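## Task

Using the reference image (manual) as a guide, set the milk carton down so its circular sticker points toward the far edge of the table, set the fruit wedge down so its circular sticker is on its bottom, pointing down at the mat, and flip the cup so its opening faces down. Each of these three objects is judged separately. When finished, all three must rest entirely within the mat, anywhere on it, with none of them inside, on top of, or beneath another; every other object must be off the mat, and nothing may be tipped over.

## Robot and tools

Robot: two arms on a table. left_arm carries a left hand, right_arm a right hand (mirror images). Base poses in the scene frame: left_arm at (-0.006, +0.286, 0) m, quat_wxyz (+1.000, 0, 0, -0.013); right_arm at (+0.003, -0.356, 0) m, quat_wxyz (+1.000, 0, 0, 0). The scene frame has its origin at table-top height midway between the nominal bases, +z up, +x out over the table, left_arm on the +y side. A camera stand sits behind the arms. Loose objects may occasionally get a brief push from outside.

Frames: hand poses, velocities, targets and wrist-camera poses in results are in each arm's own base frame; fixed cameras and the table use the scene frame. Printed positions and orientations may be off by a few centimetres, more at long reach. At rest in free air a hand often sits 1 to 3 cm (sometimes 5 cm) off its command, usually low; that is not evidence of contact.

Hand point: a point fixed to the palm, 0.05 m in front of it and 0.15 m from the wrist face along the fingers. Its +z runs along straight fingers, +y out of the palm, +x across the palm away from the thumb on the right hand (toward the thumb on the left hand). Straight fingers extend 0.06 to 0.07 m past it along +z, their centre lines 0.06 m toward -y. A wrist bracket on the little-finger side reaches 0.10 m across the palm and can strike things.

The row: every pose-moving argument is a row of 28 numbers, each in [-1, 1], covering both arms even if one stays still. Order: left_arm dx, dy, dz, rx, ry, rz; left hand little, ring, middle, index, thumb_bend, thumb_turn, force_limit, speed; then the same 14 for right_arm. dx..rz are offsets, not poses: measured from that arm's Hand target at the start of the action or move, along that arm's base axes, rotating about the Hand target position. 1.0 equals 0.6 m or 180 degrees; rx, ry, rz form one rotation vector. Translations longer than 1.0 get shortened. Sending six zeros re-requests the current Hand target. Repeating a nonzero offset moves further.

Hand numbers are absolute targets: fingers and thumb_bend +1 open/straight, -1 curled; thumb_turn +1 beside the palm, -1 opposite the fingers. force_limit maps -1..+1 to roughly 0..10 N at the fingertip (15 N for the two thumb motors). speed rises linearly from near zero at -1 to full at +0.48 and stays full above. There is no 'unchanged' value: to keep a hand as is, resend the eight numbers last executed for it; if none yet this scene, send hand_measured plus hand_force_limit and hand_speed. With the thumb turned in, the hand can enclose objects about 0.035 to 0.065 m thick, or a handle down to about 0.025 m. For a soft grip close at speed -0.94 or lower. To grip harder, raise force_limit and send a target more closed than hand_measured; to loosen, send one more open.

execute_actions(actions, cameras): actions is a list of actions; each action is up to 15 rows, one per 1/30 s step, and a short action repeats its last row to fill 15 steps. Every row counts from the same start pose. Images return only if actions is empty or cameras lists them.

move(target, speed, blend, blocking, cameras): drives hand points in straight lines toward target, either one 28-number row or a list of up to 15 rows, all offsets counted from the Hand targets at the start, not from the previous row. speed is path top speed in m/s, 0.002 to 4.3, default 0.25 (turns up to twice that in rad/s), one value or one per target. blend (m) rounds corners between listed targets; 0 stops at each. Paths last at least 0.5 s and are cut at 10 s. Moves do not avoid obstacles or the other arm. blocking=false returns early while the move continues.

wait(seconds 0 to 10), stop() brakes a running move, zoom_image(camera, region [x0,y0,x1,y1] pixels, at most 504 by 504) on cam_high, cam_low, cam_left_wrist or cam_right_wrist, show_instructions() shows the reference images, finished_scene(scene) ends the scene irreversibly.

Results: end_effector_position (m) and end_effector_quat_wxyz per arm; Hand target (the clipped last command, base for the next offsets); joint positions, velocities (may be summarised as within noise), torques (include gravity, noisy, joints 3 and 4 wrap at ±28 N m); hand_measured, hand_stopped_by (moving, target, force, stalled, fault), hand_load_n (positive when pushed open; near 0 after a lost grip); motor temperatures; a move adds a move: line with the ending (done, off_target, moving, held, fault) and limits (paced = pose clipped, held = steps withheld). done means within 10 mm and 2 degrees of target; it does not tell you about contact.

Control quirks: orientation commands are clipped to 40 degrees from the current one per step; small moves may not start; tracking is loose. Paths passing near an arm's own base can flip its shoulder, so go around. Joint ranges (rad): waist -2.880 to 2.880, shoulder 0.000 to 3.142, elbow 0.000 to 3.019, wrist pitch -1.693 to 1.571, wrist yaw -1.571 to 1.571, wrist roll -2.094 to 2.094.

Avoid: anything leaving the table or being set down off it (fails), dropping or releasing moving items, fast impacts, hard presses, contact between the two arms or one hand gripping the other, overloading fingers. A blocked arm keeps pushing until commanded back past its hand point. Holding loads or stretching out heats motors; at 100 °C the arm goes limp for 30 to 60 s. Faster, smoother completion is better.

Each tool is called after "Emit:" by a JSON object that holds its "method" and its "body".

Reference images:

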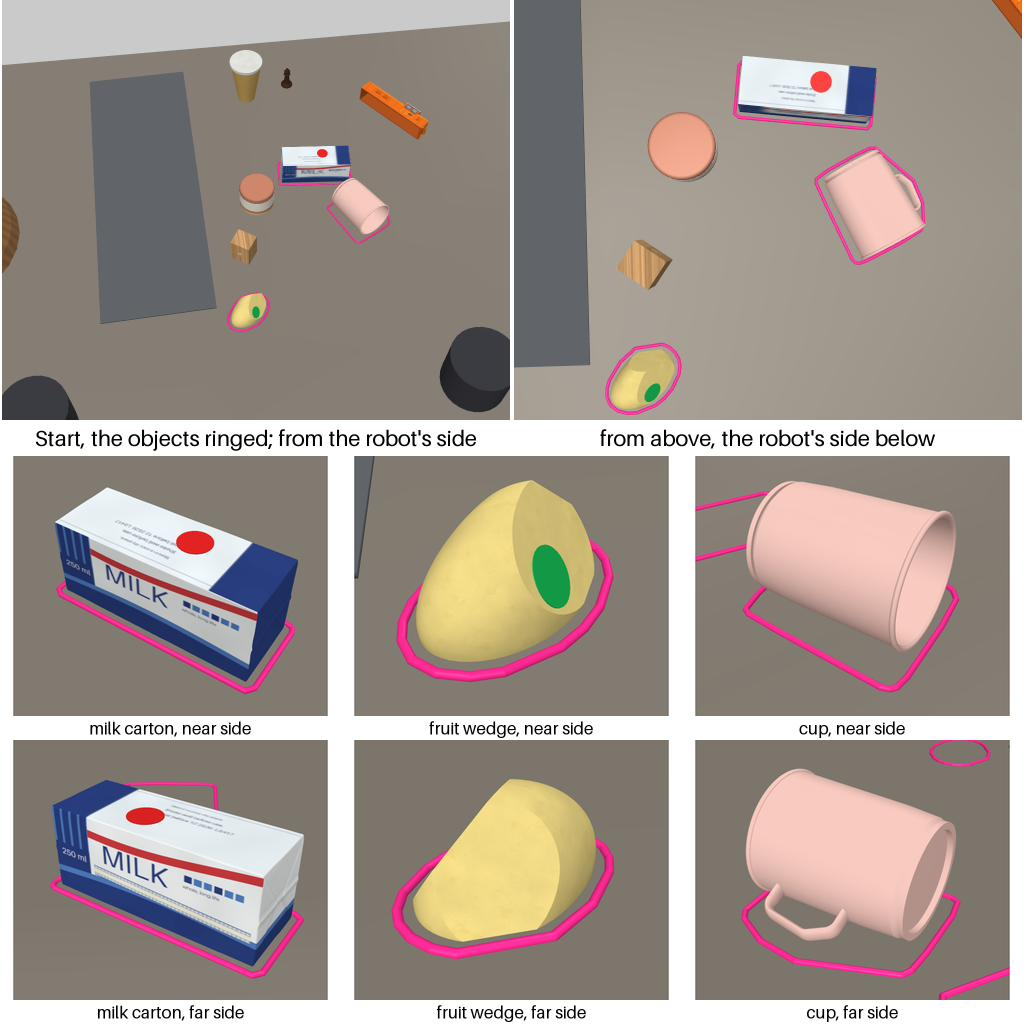

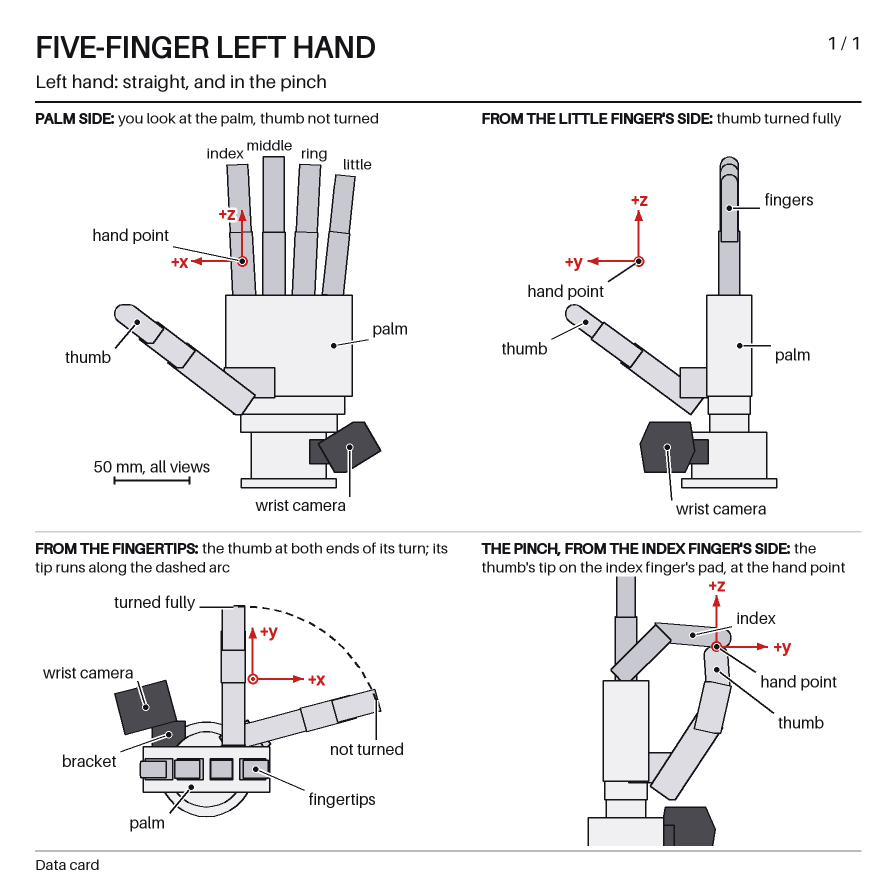

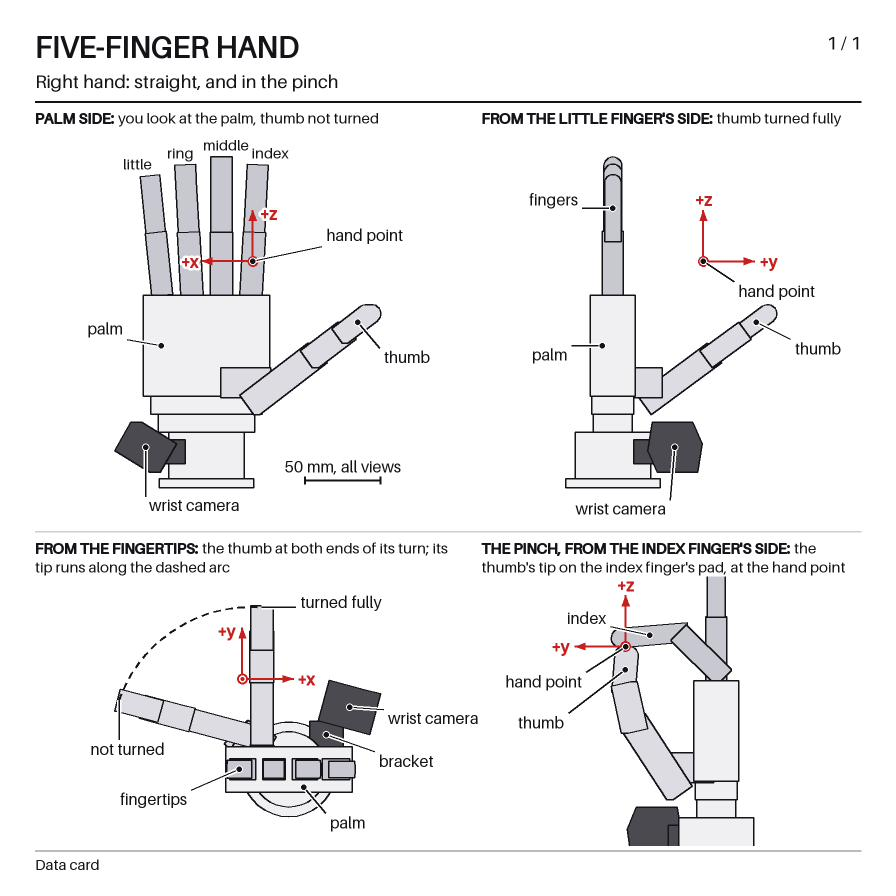

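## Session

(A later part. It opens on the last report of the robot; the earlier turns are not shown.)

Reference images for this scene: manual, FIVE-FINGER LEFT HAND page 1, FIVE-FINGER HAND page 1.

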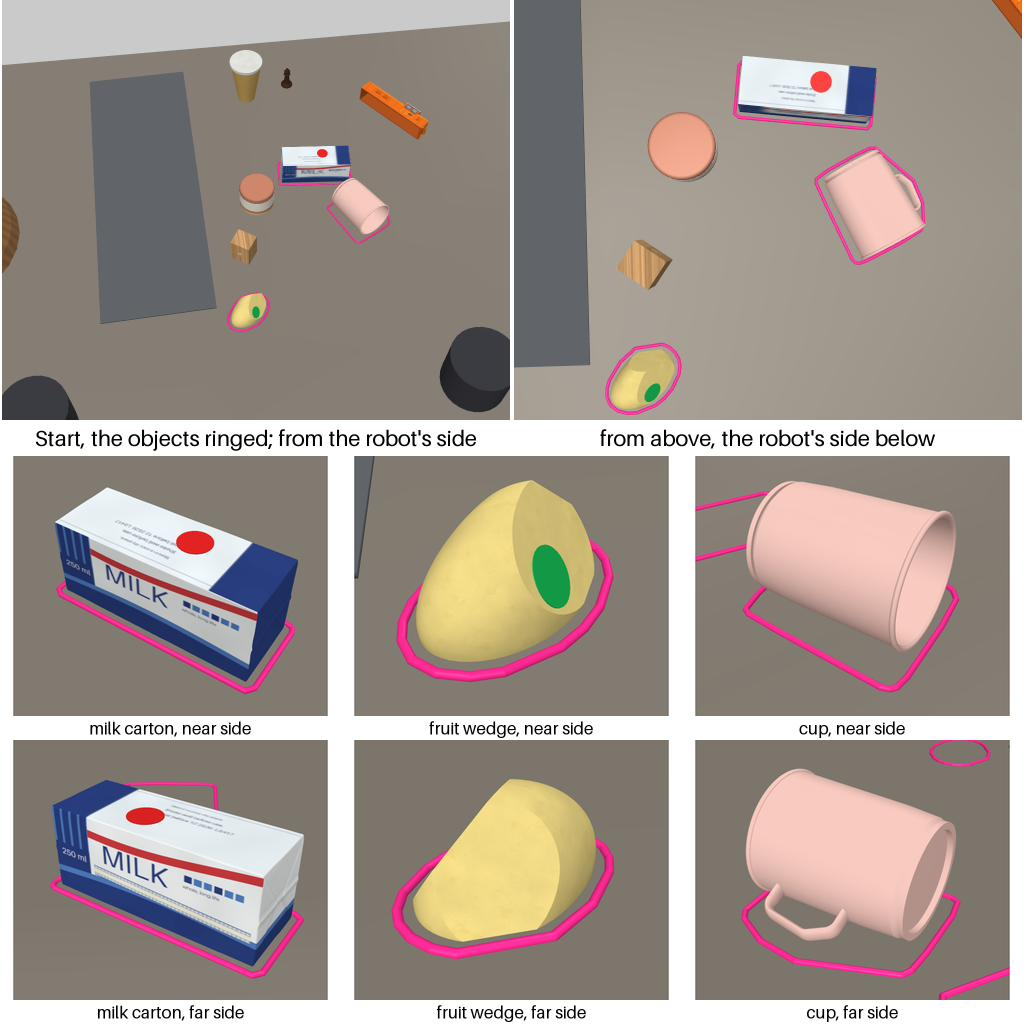

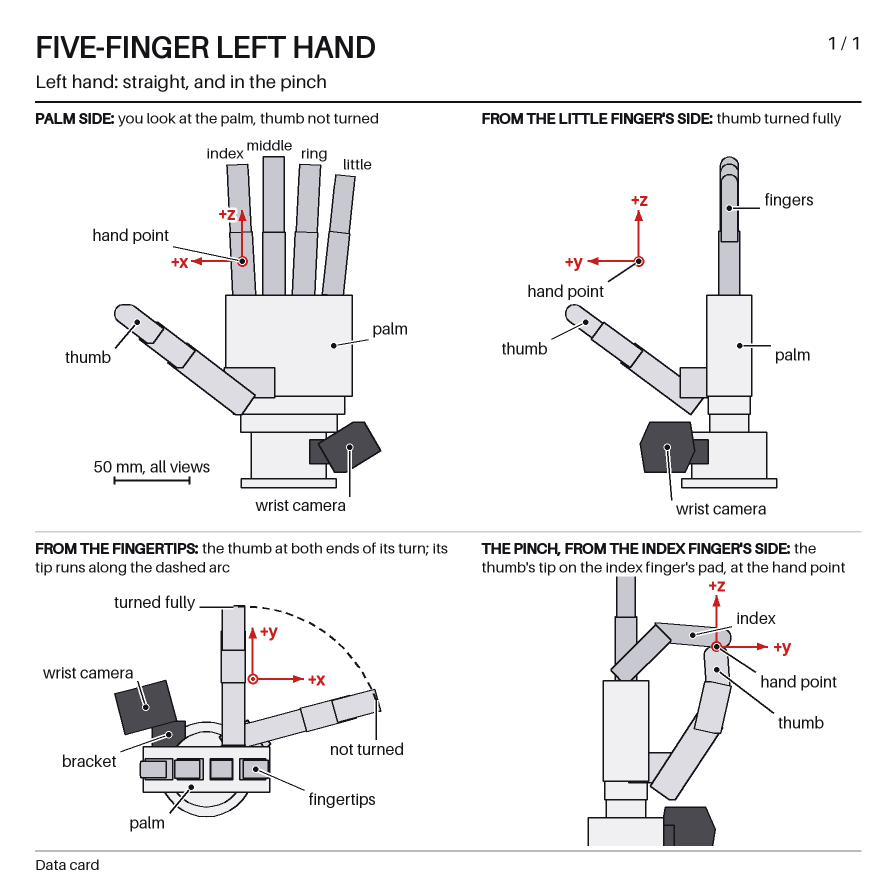

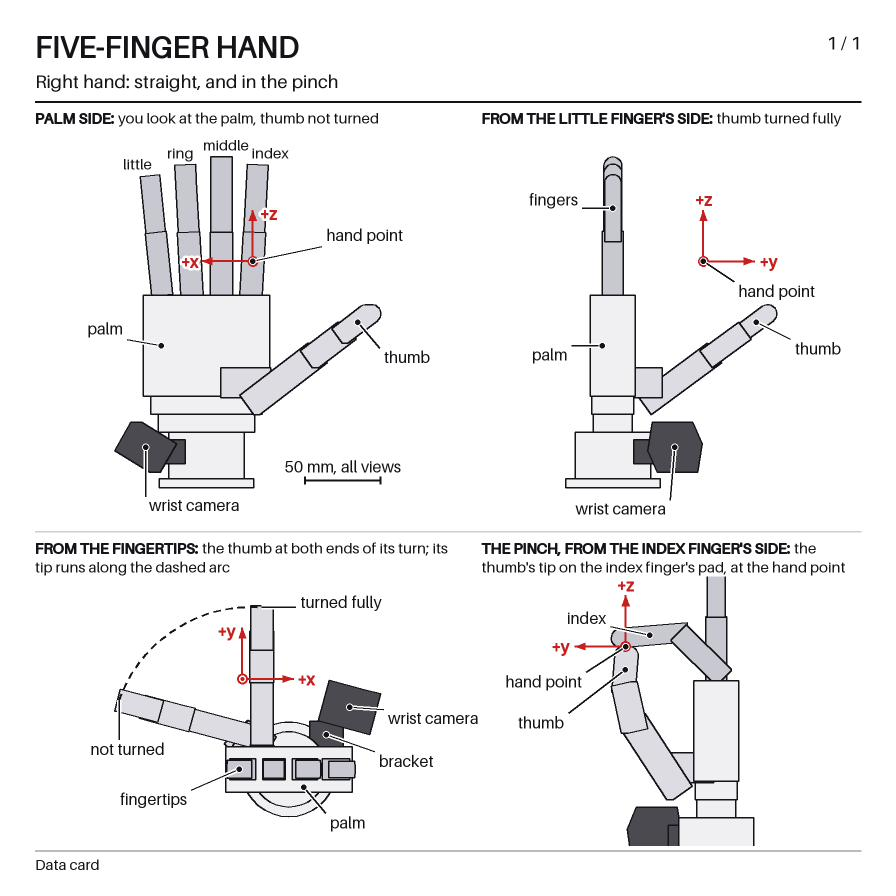

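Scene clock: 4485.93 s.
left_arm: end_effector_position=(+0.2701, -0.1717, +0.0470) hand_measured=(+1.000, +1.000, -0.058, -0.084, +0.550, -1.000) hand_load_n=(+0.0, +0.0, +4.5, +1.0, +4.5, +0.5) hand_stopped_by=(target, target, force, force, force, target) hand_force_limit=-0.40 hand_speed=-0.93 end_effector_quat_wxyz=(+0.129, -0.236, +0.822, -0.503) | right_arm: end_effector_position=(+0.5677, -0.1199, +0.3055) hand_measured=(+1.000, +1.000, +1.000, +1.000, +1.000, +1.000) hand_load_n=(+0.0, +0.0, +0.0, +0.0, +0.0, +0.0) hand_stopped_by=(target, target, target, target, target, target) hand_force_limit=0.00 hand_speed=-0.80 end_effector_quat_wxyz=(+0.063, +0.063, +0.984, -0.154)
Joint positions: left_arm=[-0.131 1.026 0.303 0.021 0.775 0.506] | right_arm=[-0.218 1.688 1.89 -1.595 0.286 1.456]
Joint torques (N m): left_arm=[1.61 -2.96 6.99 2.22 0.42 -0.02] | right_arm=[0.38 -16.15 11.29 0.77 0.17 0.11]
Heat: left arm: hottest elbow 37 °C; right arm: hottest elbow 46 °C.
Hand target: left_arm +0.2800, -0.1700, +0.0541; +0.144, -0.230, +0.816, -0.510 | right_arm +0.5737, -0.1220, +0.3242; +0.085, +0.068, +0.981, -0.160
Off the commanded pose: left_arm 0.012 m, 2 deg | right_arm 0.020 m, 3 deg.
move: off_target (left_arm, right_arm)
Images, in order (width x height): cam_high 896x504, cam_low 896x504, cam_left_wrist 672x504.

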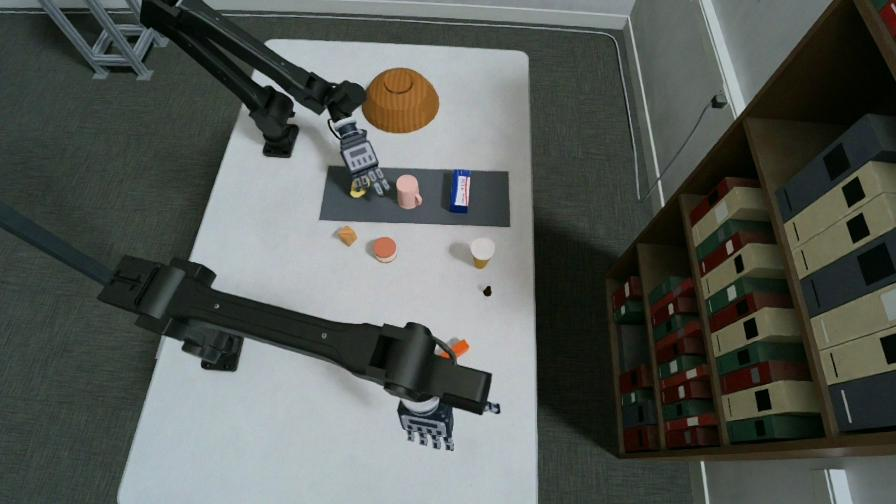

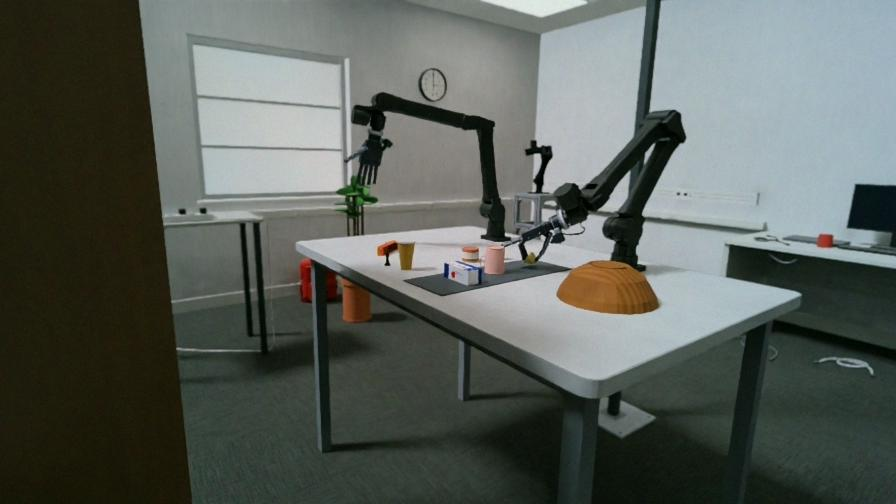

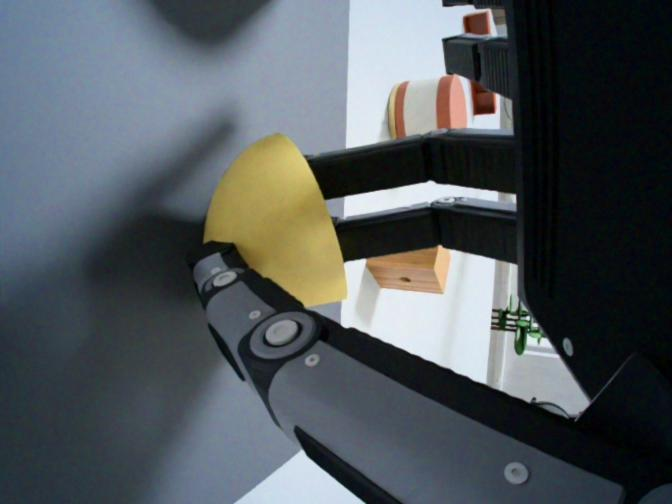

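Emit:
{"method": "move", "body": {"target": [[0,0,-0.0225,0,0,0,1,1,-0.33,-0.33,-0.13,-1,-0.4,-0.93,0,0,0,0,0,0,1,1,1,1,1,1,0,-0.8],[0,0,-0.0225,0,0,0,1,1,0.05,0.05,0.65,-1,-0.4,-0.85,0,0,0,0,0,0,1,1,1,1,1,1,0,-0.8],[0,0,-0.0225,0,0,0,1,1,0.45,0.45,0.85,-1,-0.4,-0.6,0,0,0,0,0,0,1,1,1,1,1,1,0,-0.8]], "speed": 0.05, "cameras": ["cam_left_wrist","cam_low","cam_high"]}}

Emit:
{"method": "zoom_image", "body": {"camera": "cam_low", "region": [460, 200, 560, 290]}}

Emit:
{"method": "zoom_image", "body": {"camera": "cam_high", "region": [310, 140, 430, 260]}}

Scene clock: 4510.03 s.
left_arm: end_effector_position=(+0.2700, -0.1721, +0.0342) hand_measured=(+1.000, +1.000, +0.450, +0.450, +0.850, -1.000) hand_load_n=(+0.0, +0.0, +0.0, +0.0, +0.0, +0.0) hand_stopped_by=(target, target, target, target, target, target) hand_force_limit=-0.40 hand_speed=-0.60 end_effector_quat_wxyz=(+0.127, -0.239, +0.820, -0.504) | right_arm: end_effector_position=(+0.5677, -0.1199, +0.3055) hand_measured=(+1.000, +1.000, +1.000, +1.000, +1.000, +1.000) hand_load_n=(+0.0, +0.0, +0.0, -0.5, +0.0, -0.5) hand_stopped_by=(target, target, target, target, target, target) hand_force_limit=0.00 hand_speed=-0.80 end_effector_quat_wxyz=(+0.063, +0.063, +0.984, -0.154)
Joint positions: left_arm=[-0.131 1.078 0.284 0.095 0.775 0.496] | right_arm=[-0.218 1.688 1.89 -1.595 0.286 1.456]
Joint torques (N m): left_arm=[1.67 -3.14 6.6 2.24 0.37 -0.03] | right_arm=[0.44 -16.21 11.28 0.76 0.18 0.11]
Heat: left arm: hottest elbow 37 °C; right arm: hottest elbow 46 °C.
Hand target: left_arm +0.2800, -0.1700, +0.0406; +0.144, -0.230, +0.816, -0.510 | right_arm +0.5737, -0.1220, +0.3242; +0.085, +0.068, +0.981, -0.160
Off the commanded pose: left_arm 0.012 m, 2 deg | right_arm 0.020 m, 3 deg.
move: off_target (left_arm, right_arm); target 2's new numbers were sent with left_arm's hand 0.012 m and 2 deg from that target; target 3's new numbers were sent with left_arm's hand 0.012 m and 2 deg from that target
Images, in order (width x height): cam_high 896x504, cam_low 896x504, cam_left_wrist 672x504.

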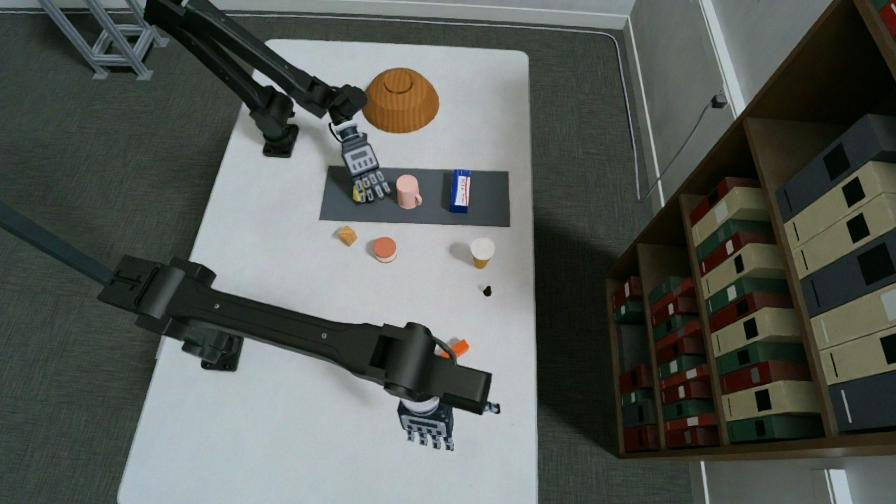

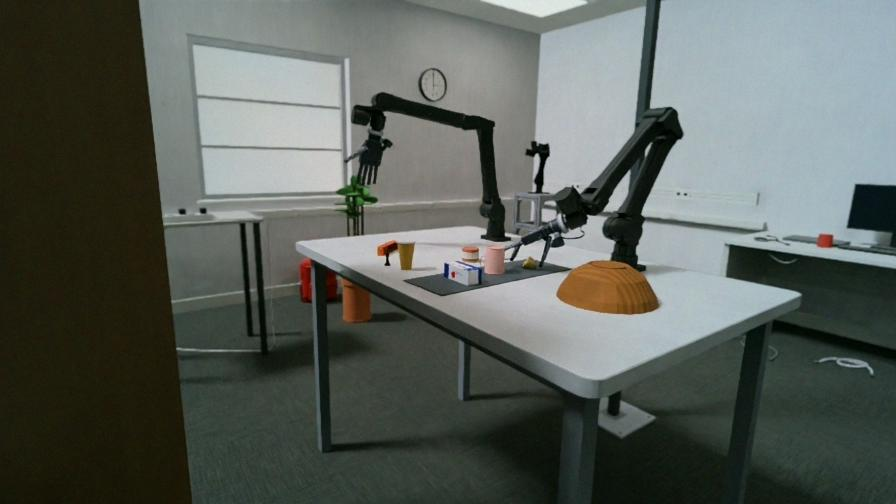

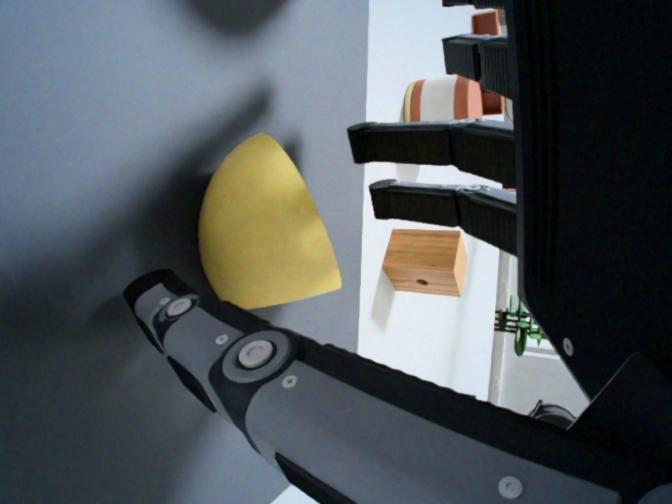

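Scaled by 5.040 from the camera's 896x504 image, which has a finer 1280x720 frame.

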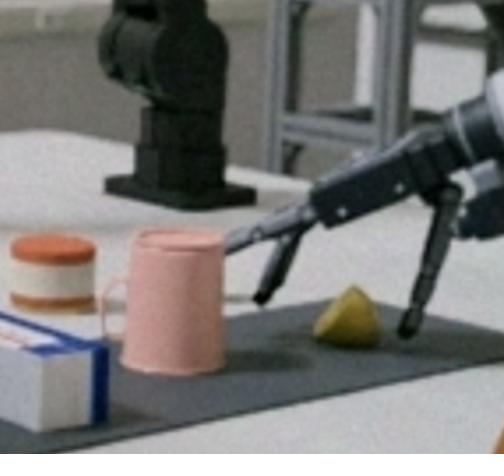

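Scaled by 4.200 from the camera's 896x504 image, which has a finer 1280x720 frame.

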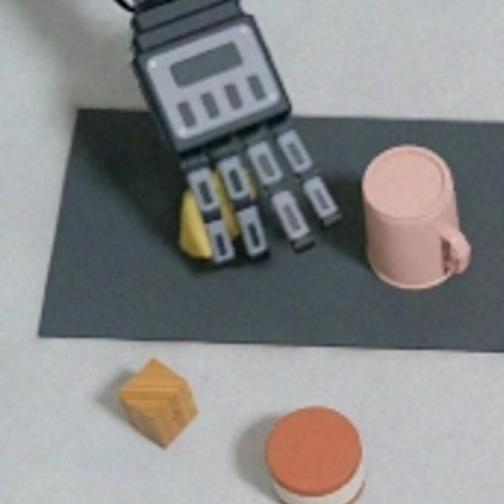

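Emit:
{"method": "move", "body": {"target": [[0,0,0.12,0,0,0,1,1,0.45,0.45,0.85,-1,-0.4,-0.6,0,0,0,0,0,0,1,1,1,1,1,1,0,-0.8],[-0.03,0.16,0.33,0,0,0,1,1,0.45,0.45,0.85,-1,-0.4,-0.6,0,0,0,0,0,0,1,1,1,1,1,1,0,-0.8]], "speed": [0.1,0.25], "blend": [0.02,0], "cameras": ["cam_left_wrist","cam_low","cam_high"]}}

Emit:
{"method": "zoom_image", "body": {"camera": "cam_low", "region": [500, 235, 560, 285]}}

Emit:
{"method": "zoom_image", "body": {"camera": "cam_high", "region": [330, 160, 390, 220]}}

Scene clock: 4521.53 s.
left_arm: end_effector_position=(+0.2483, -0.0804, +0.2134) hand_measured=(+1.000, +1.000, +0.450, +0.450, +0.850, -1.000) hand_load_n=(+0.0, +0.0, +0.0, +0.0, +0.0, +0.0) hand_stopped_by=(target, target, target, target, target, target) hand_force_limit=-0.40 hand_speed=-0.60 end_effector_quat_wxyz=(+0.116, -0.247, +0.817, -0.508) | right_arm: end_effector_position=(+0.5677, -0.1199, +0.3055) hand_measured=(+1.000, +1.000, +1.000, +1.000, +1.000, +1.000) hand_load_n=(+0.0, +0.0, +0.0, +0.0, +0.0, +0.0) hand_stopped_by=(target, target, target, target, target, target) hand_force_limit=0.00 hand_speed=-0.80 end_effector_quat_wxyz=(+0.063, +0.063, +0.984, -0.154)
Joint positions: left_arm=[0.303 0.8 0.728 -1.106 1.053 1.056] | right_arm=[-0.218 1.688 1.89 -1.595 0.286 1.456]
Joint torques (N m): left_arm=[1.67 -1.49 12.31 0.23 0.75 0.01] | right_arm=[0.5 -16.26 11.26 0.75 0.18 0.11]
Heat: left arm: hottest elbow 37 °C; right arm: hottest elbow 46 °C.
Hand target: left_arm +0.2620, -0.0740, +0.2386; +0.144, -0.230, +0.816, -0.510 | right_arm +0.5737, -0.1220, +0.3242; +0.085, +0.068, +0.981, -0.160
Off the commanded pose: left_arm 0.029 m, 4 deg | right_arm 0.020 m, 3 deg.
move: off_target (left_arm, right_arm)
Images, in order (width x height): cam_high 896x504, cam_low 896x504, cam_left_wrist 672x504.

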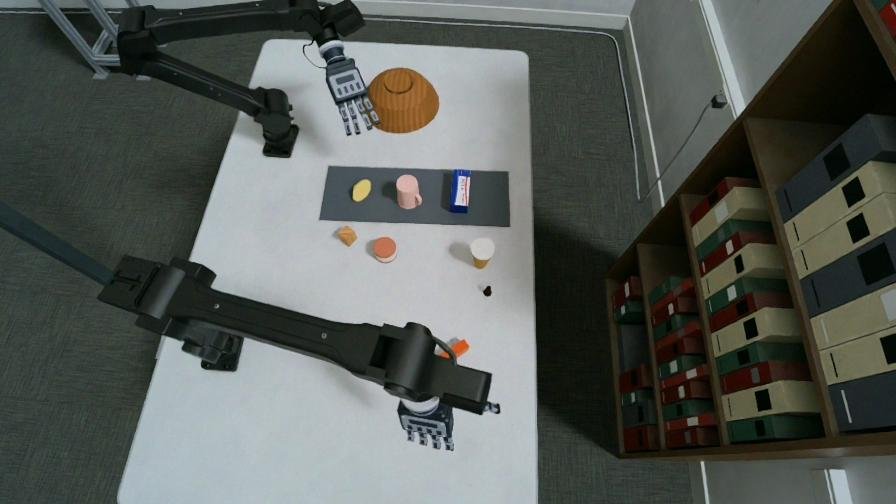

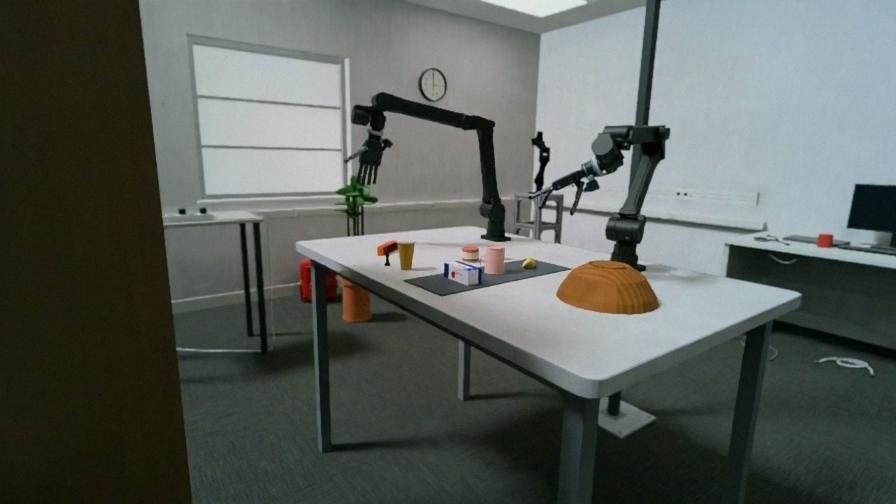

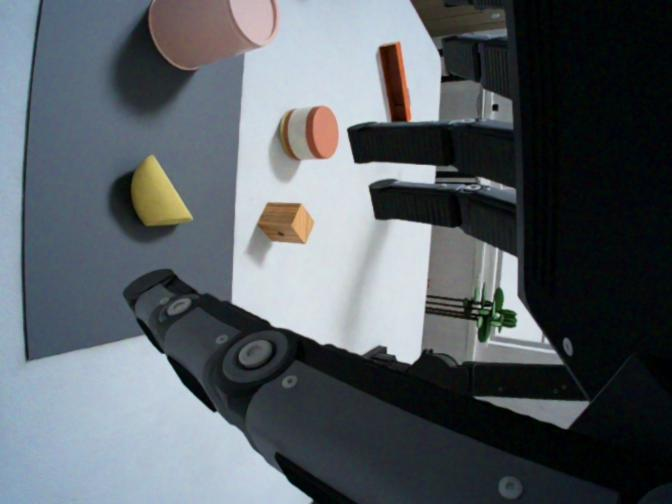

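Scaled by 8.400 from the camera's 896x504 image, which has a finer 1280x720 frame.

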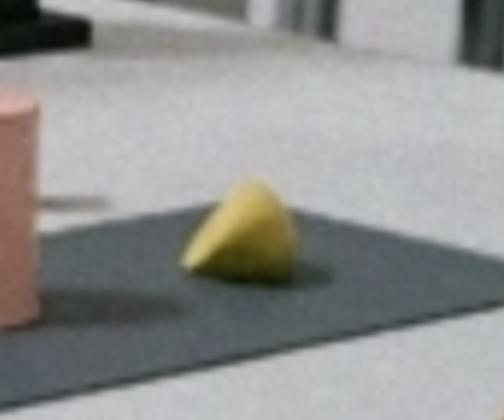

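Scaled by 8.400 from the camera's 896x504 image, which has a finer 1280x720 frame.

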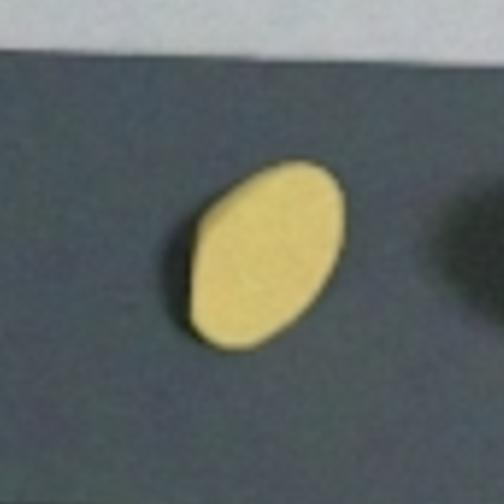

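Emit:
{"method": "zoom_image", "body": {"camera": "cam_left_wrist", "region": [90, 130, 240, 250]}}

Emit:
{"method": "zoom_image", "body": {"camera": "cam_high", "region": [310, 150, 530, 300]}}

Emit:
{"method": "zoom_image", "body": {"camera": "cam_low", "region": [370, 220, 580, 310]}}

Scaled by 3.360 from the camera's 672x504 image, which has a finer 960x720 frame.

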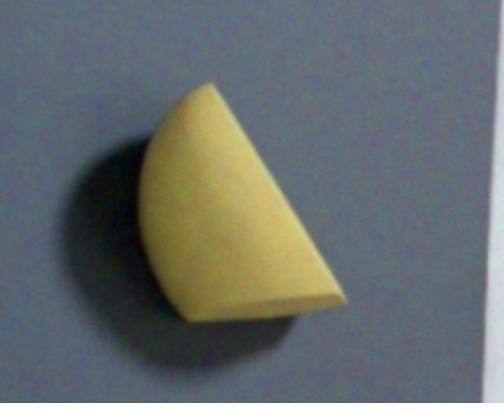

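Scaled by 2.291 from the camera's 896x504 image, which has a finer 1280x720 frame.

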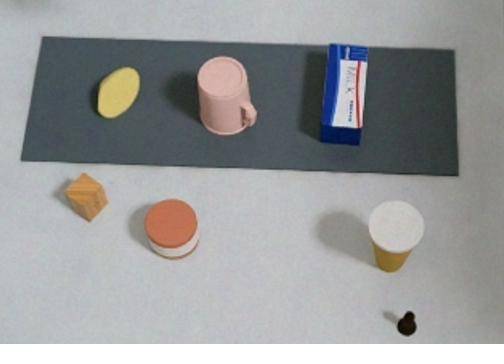

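Scaled by 2.400 from the camera's 896x504 image, which has a finer 1280x720 frame.

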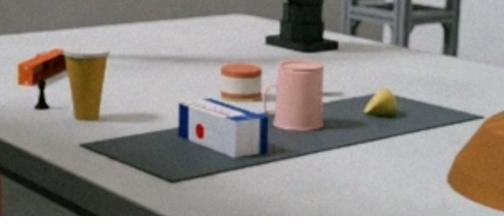

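Emit:
{"method": "finished_scene", "body": {"scene": 2}}

The scene is finished: the task was done.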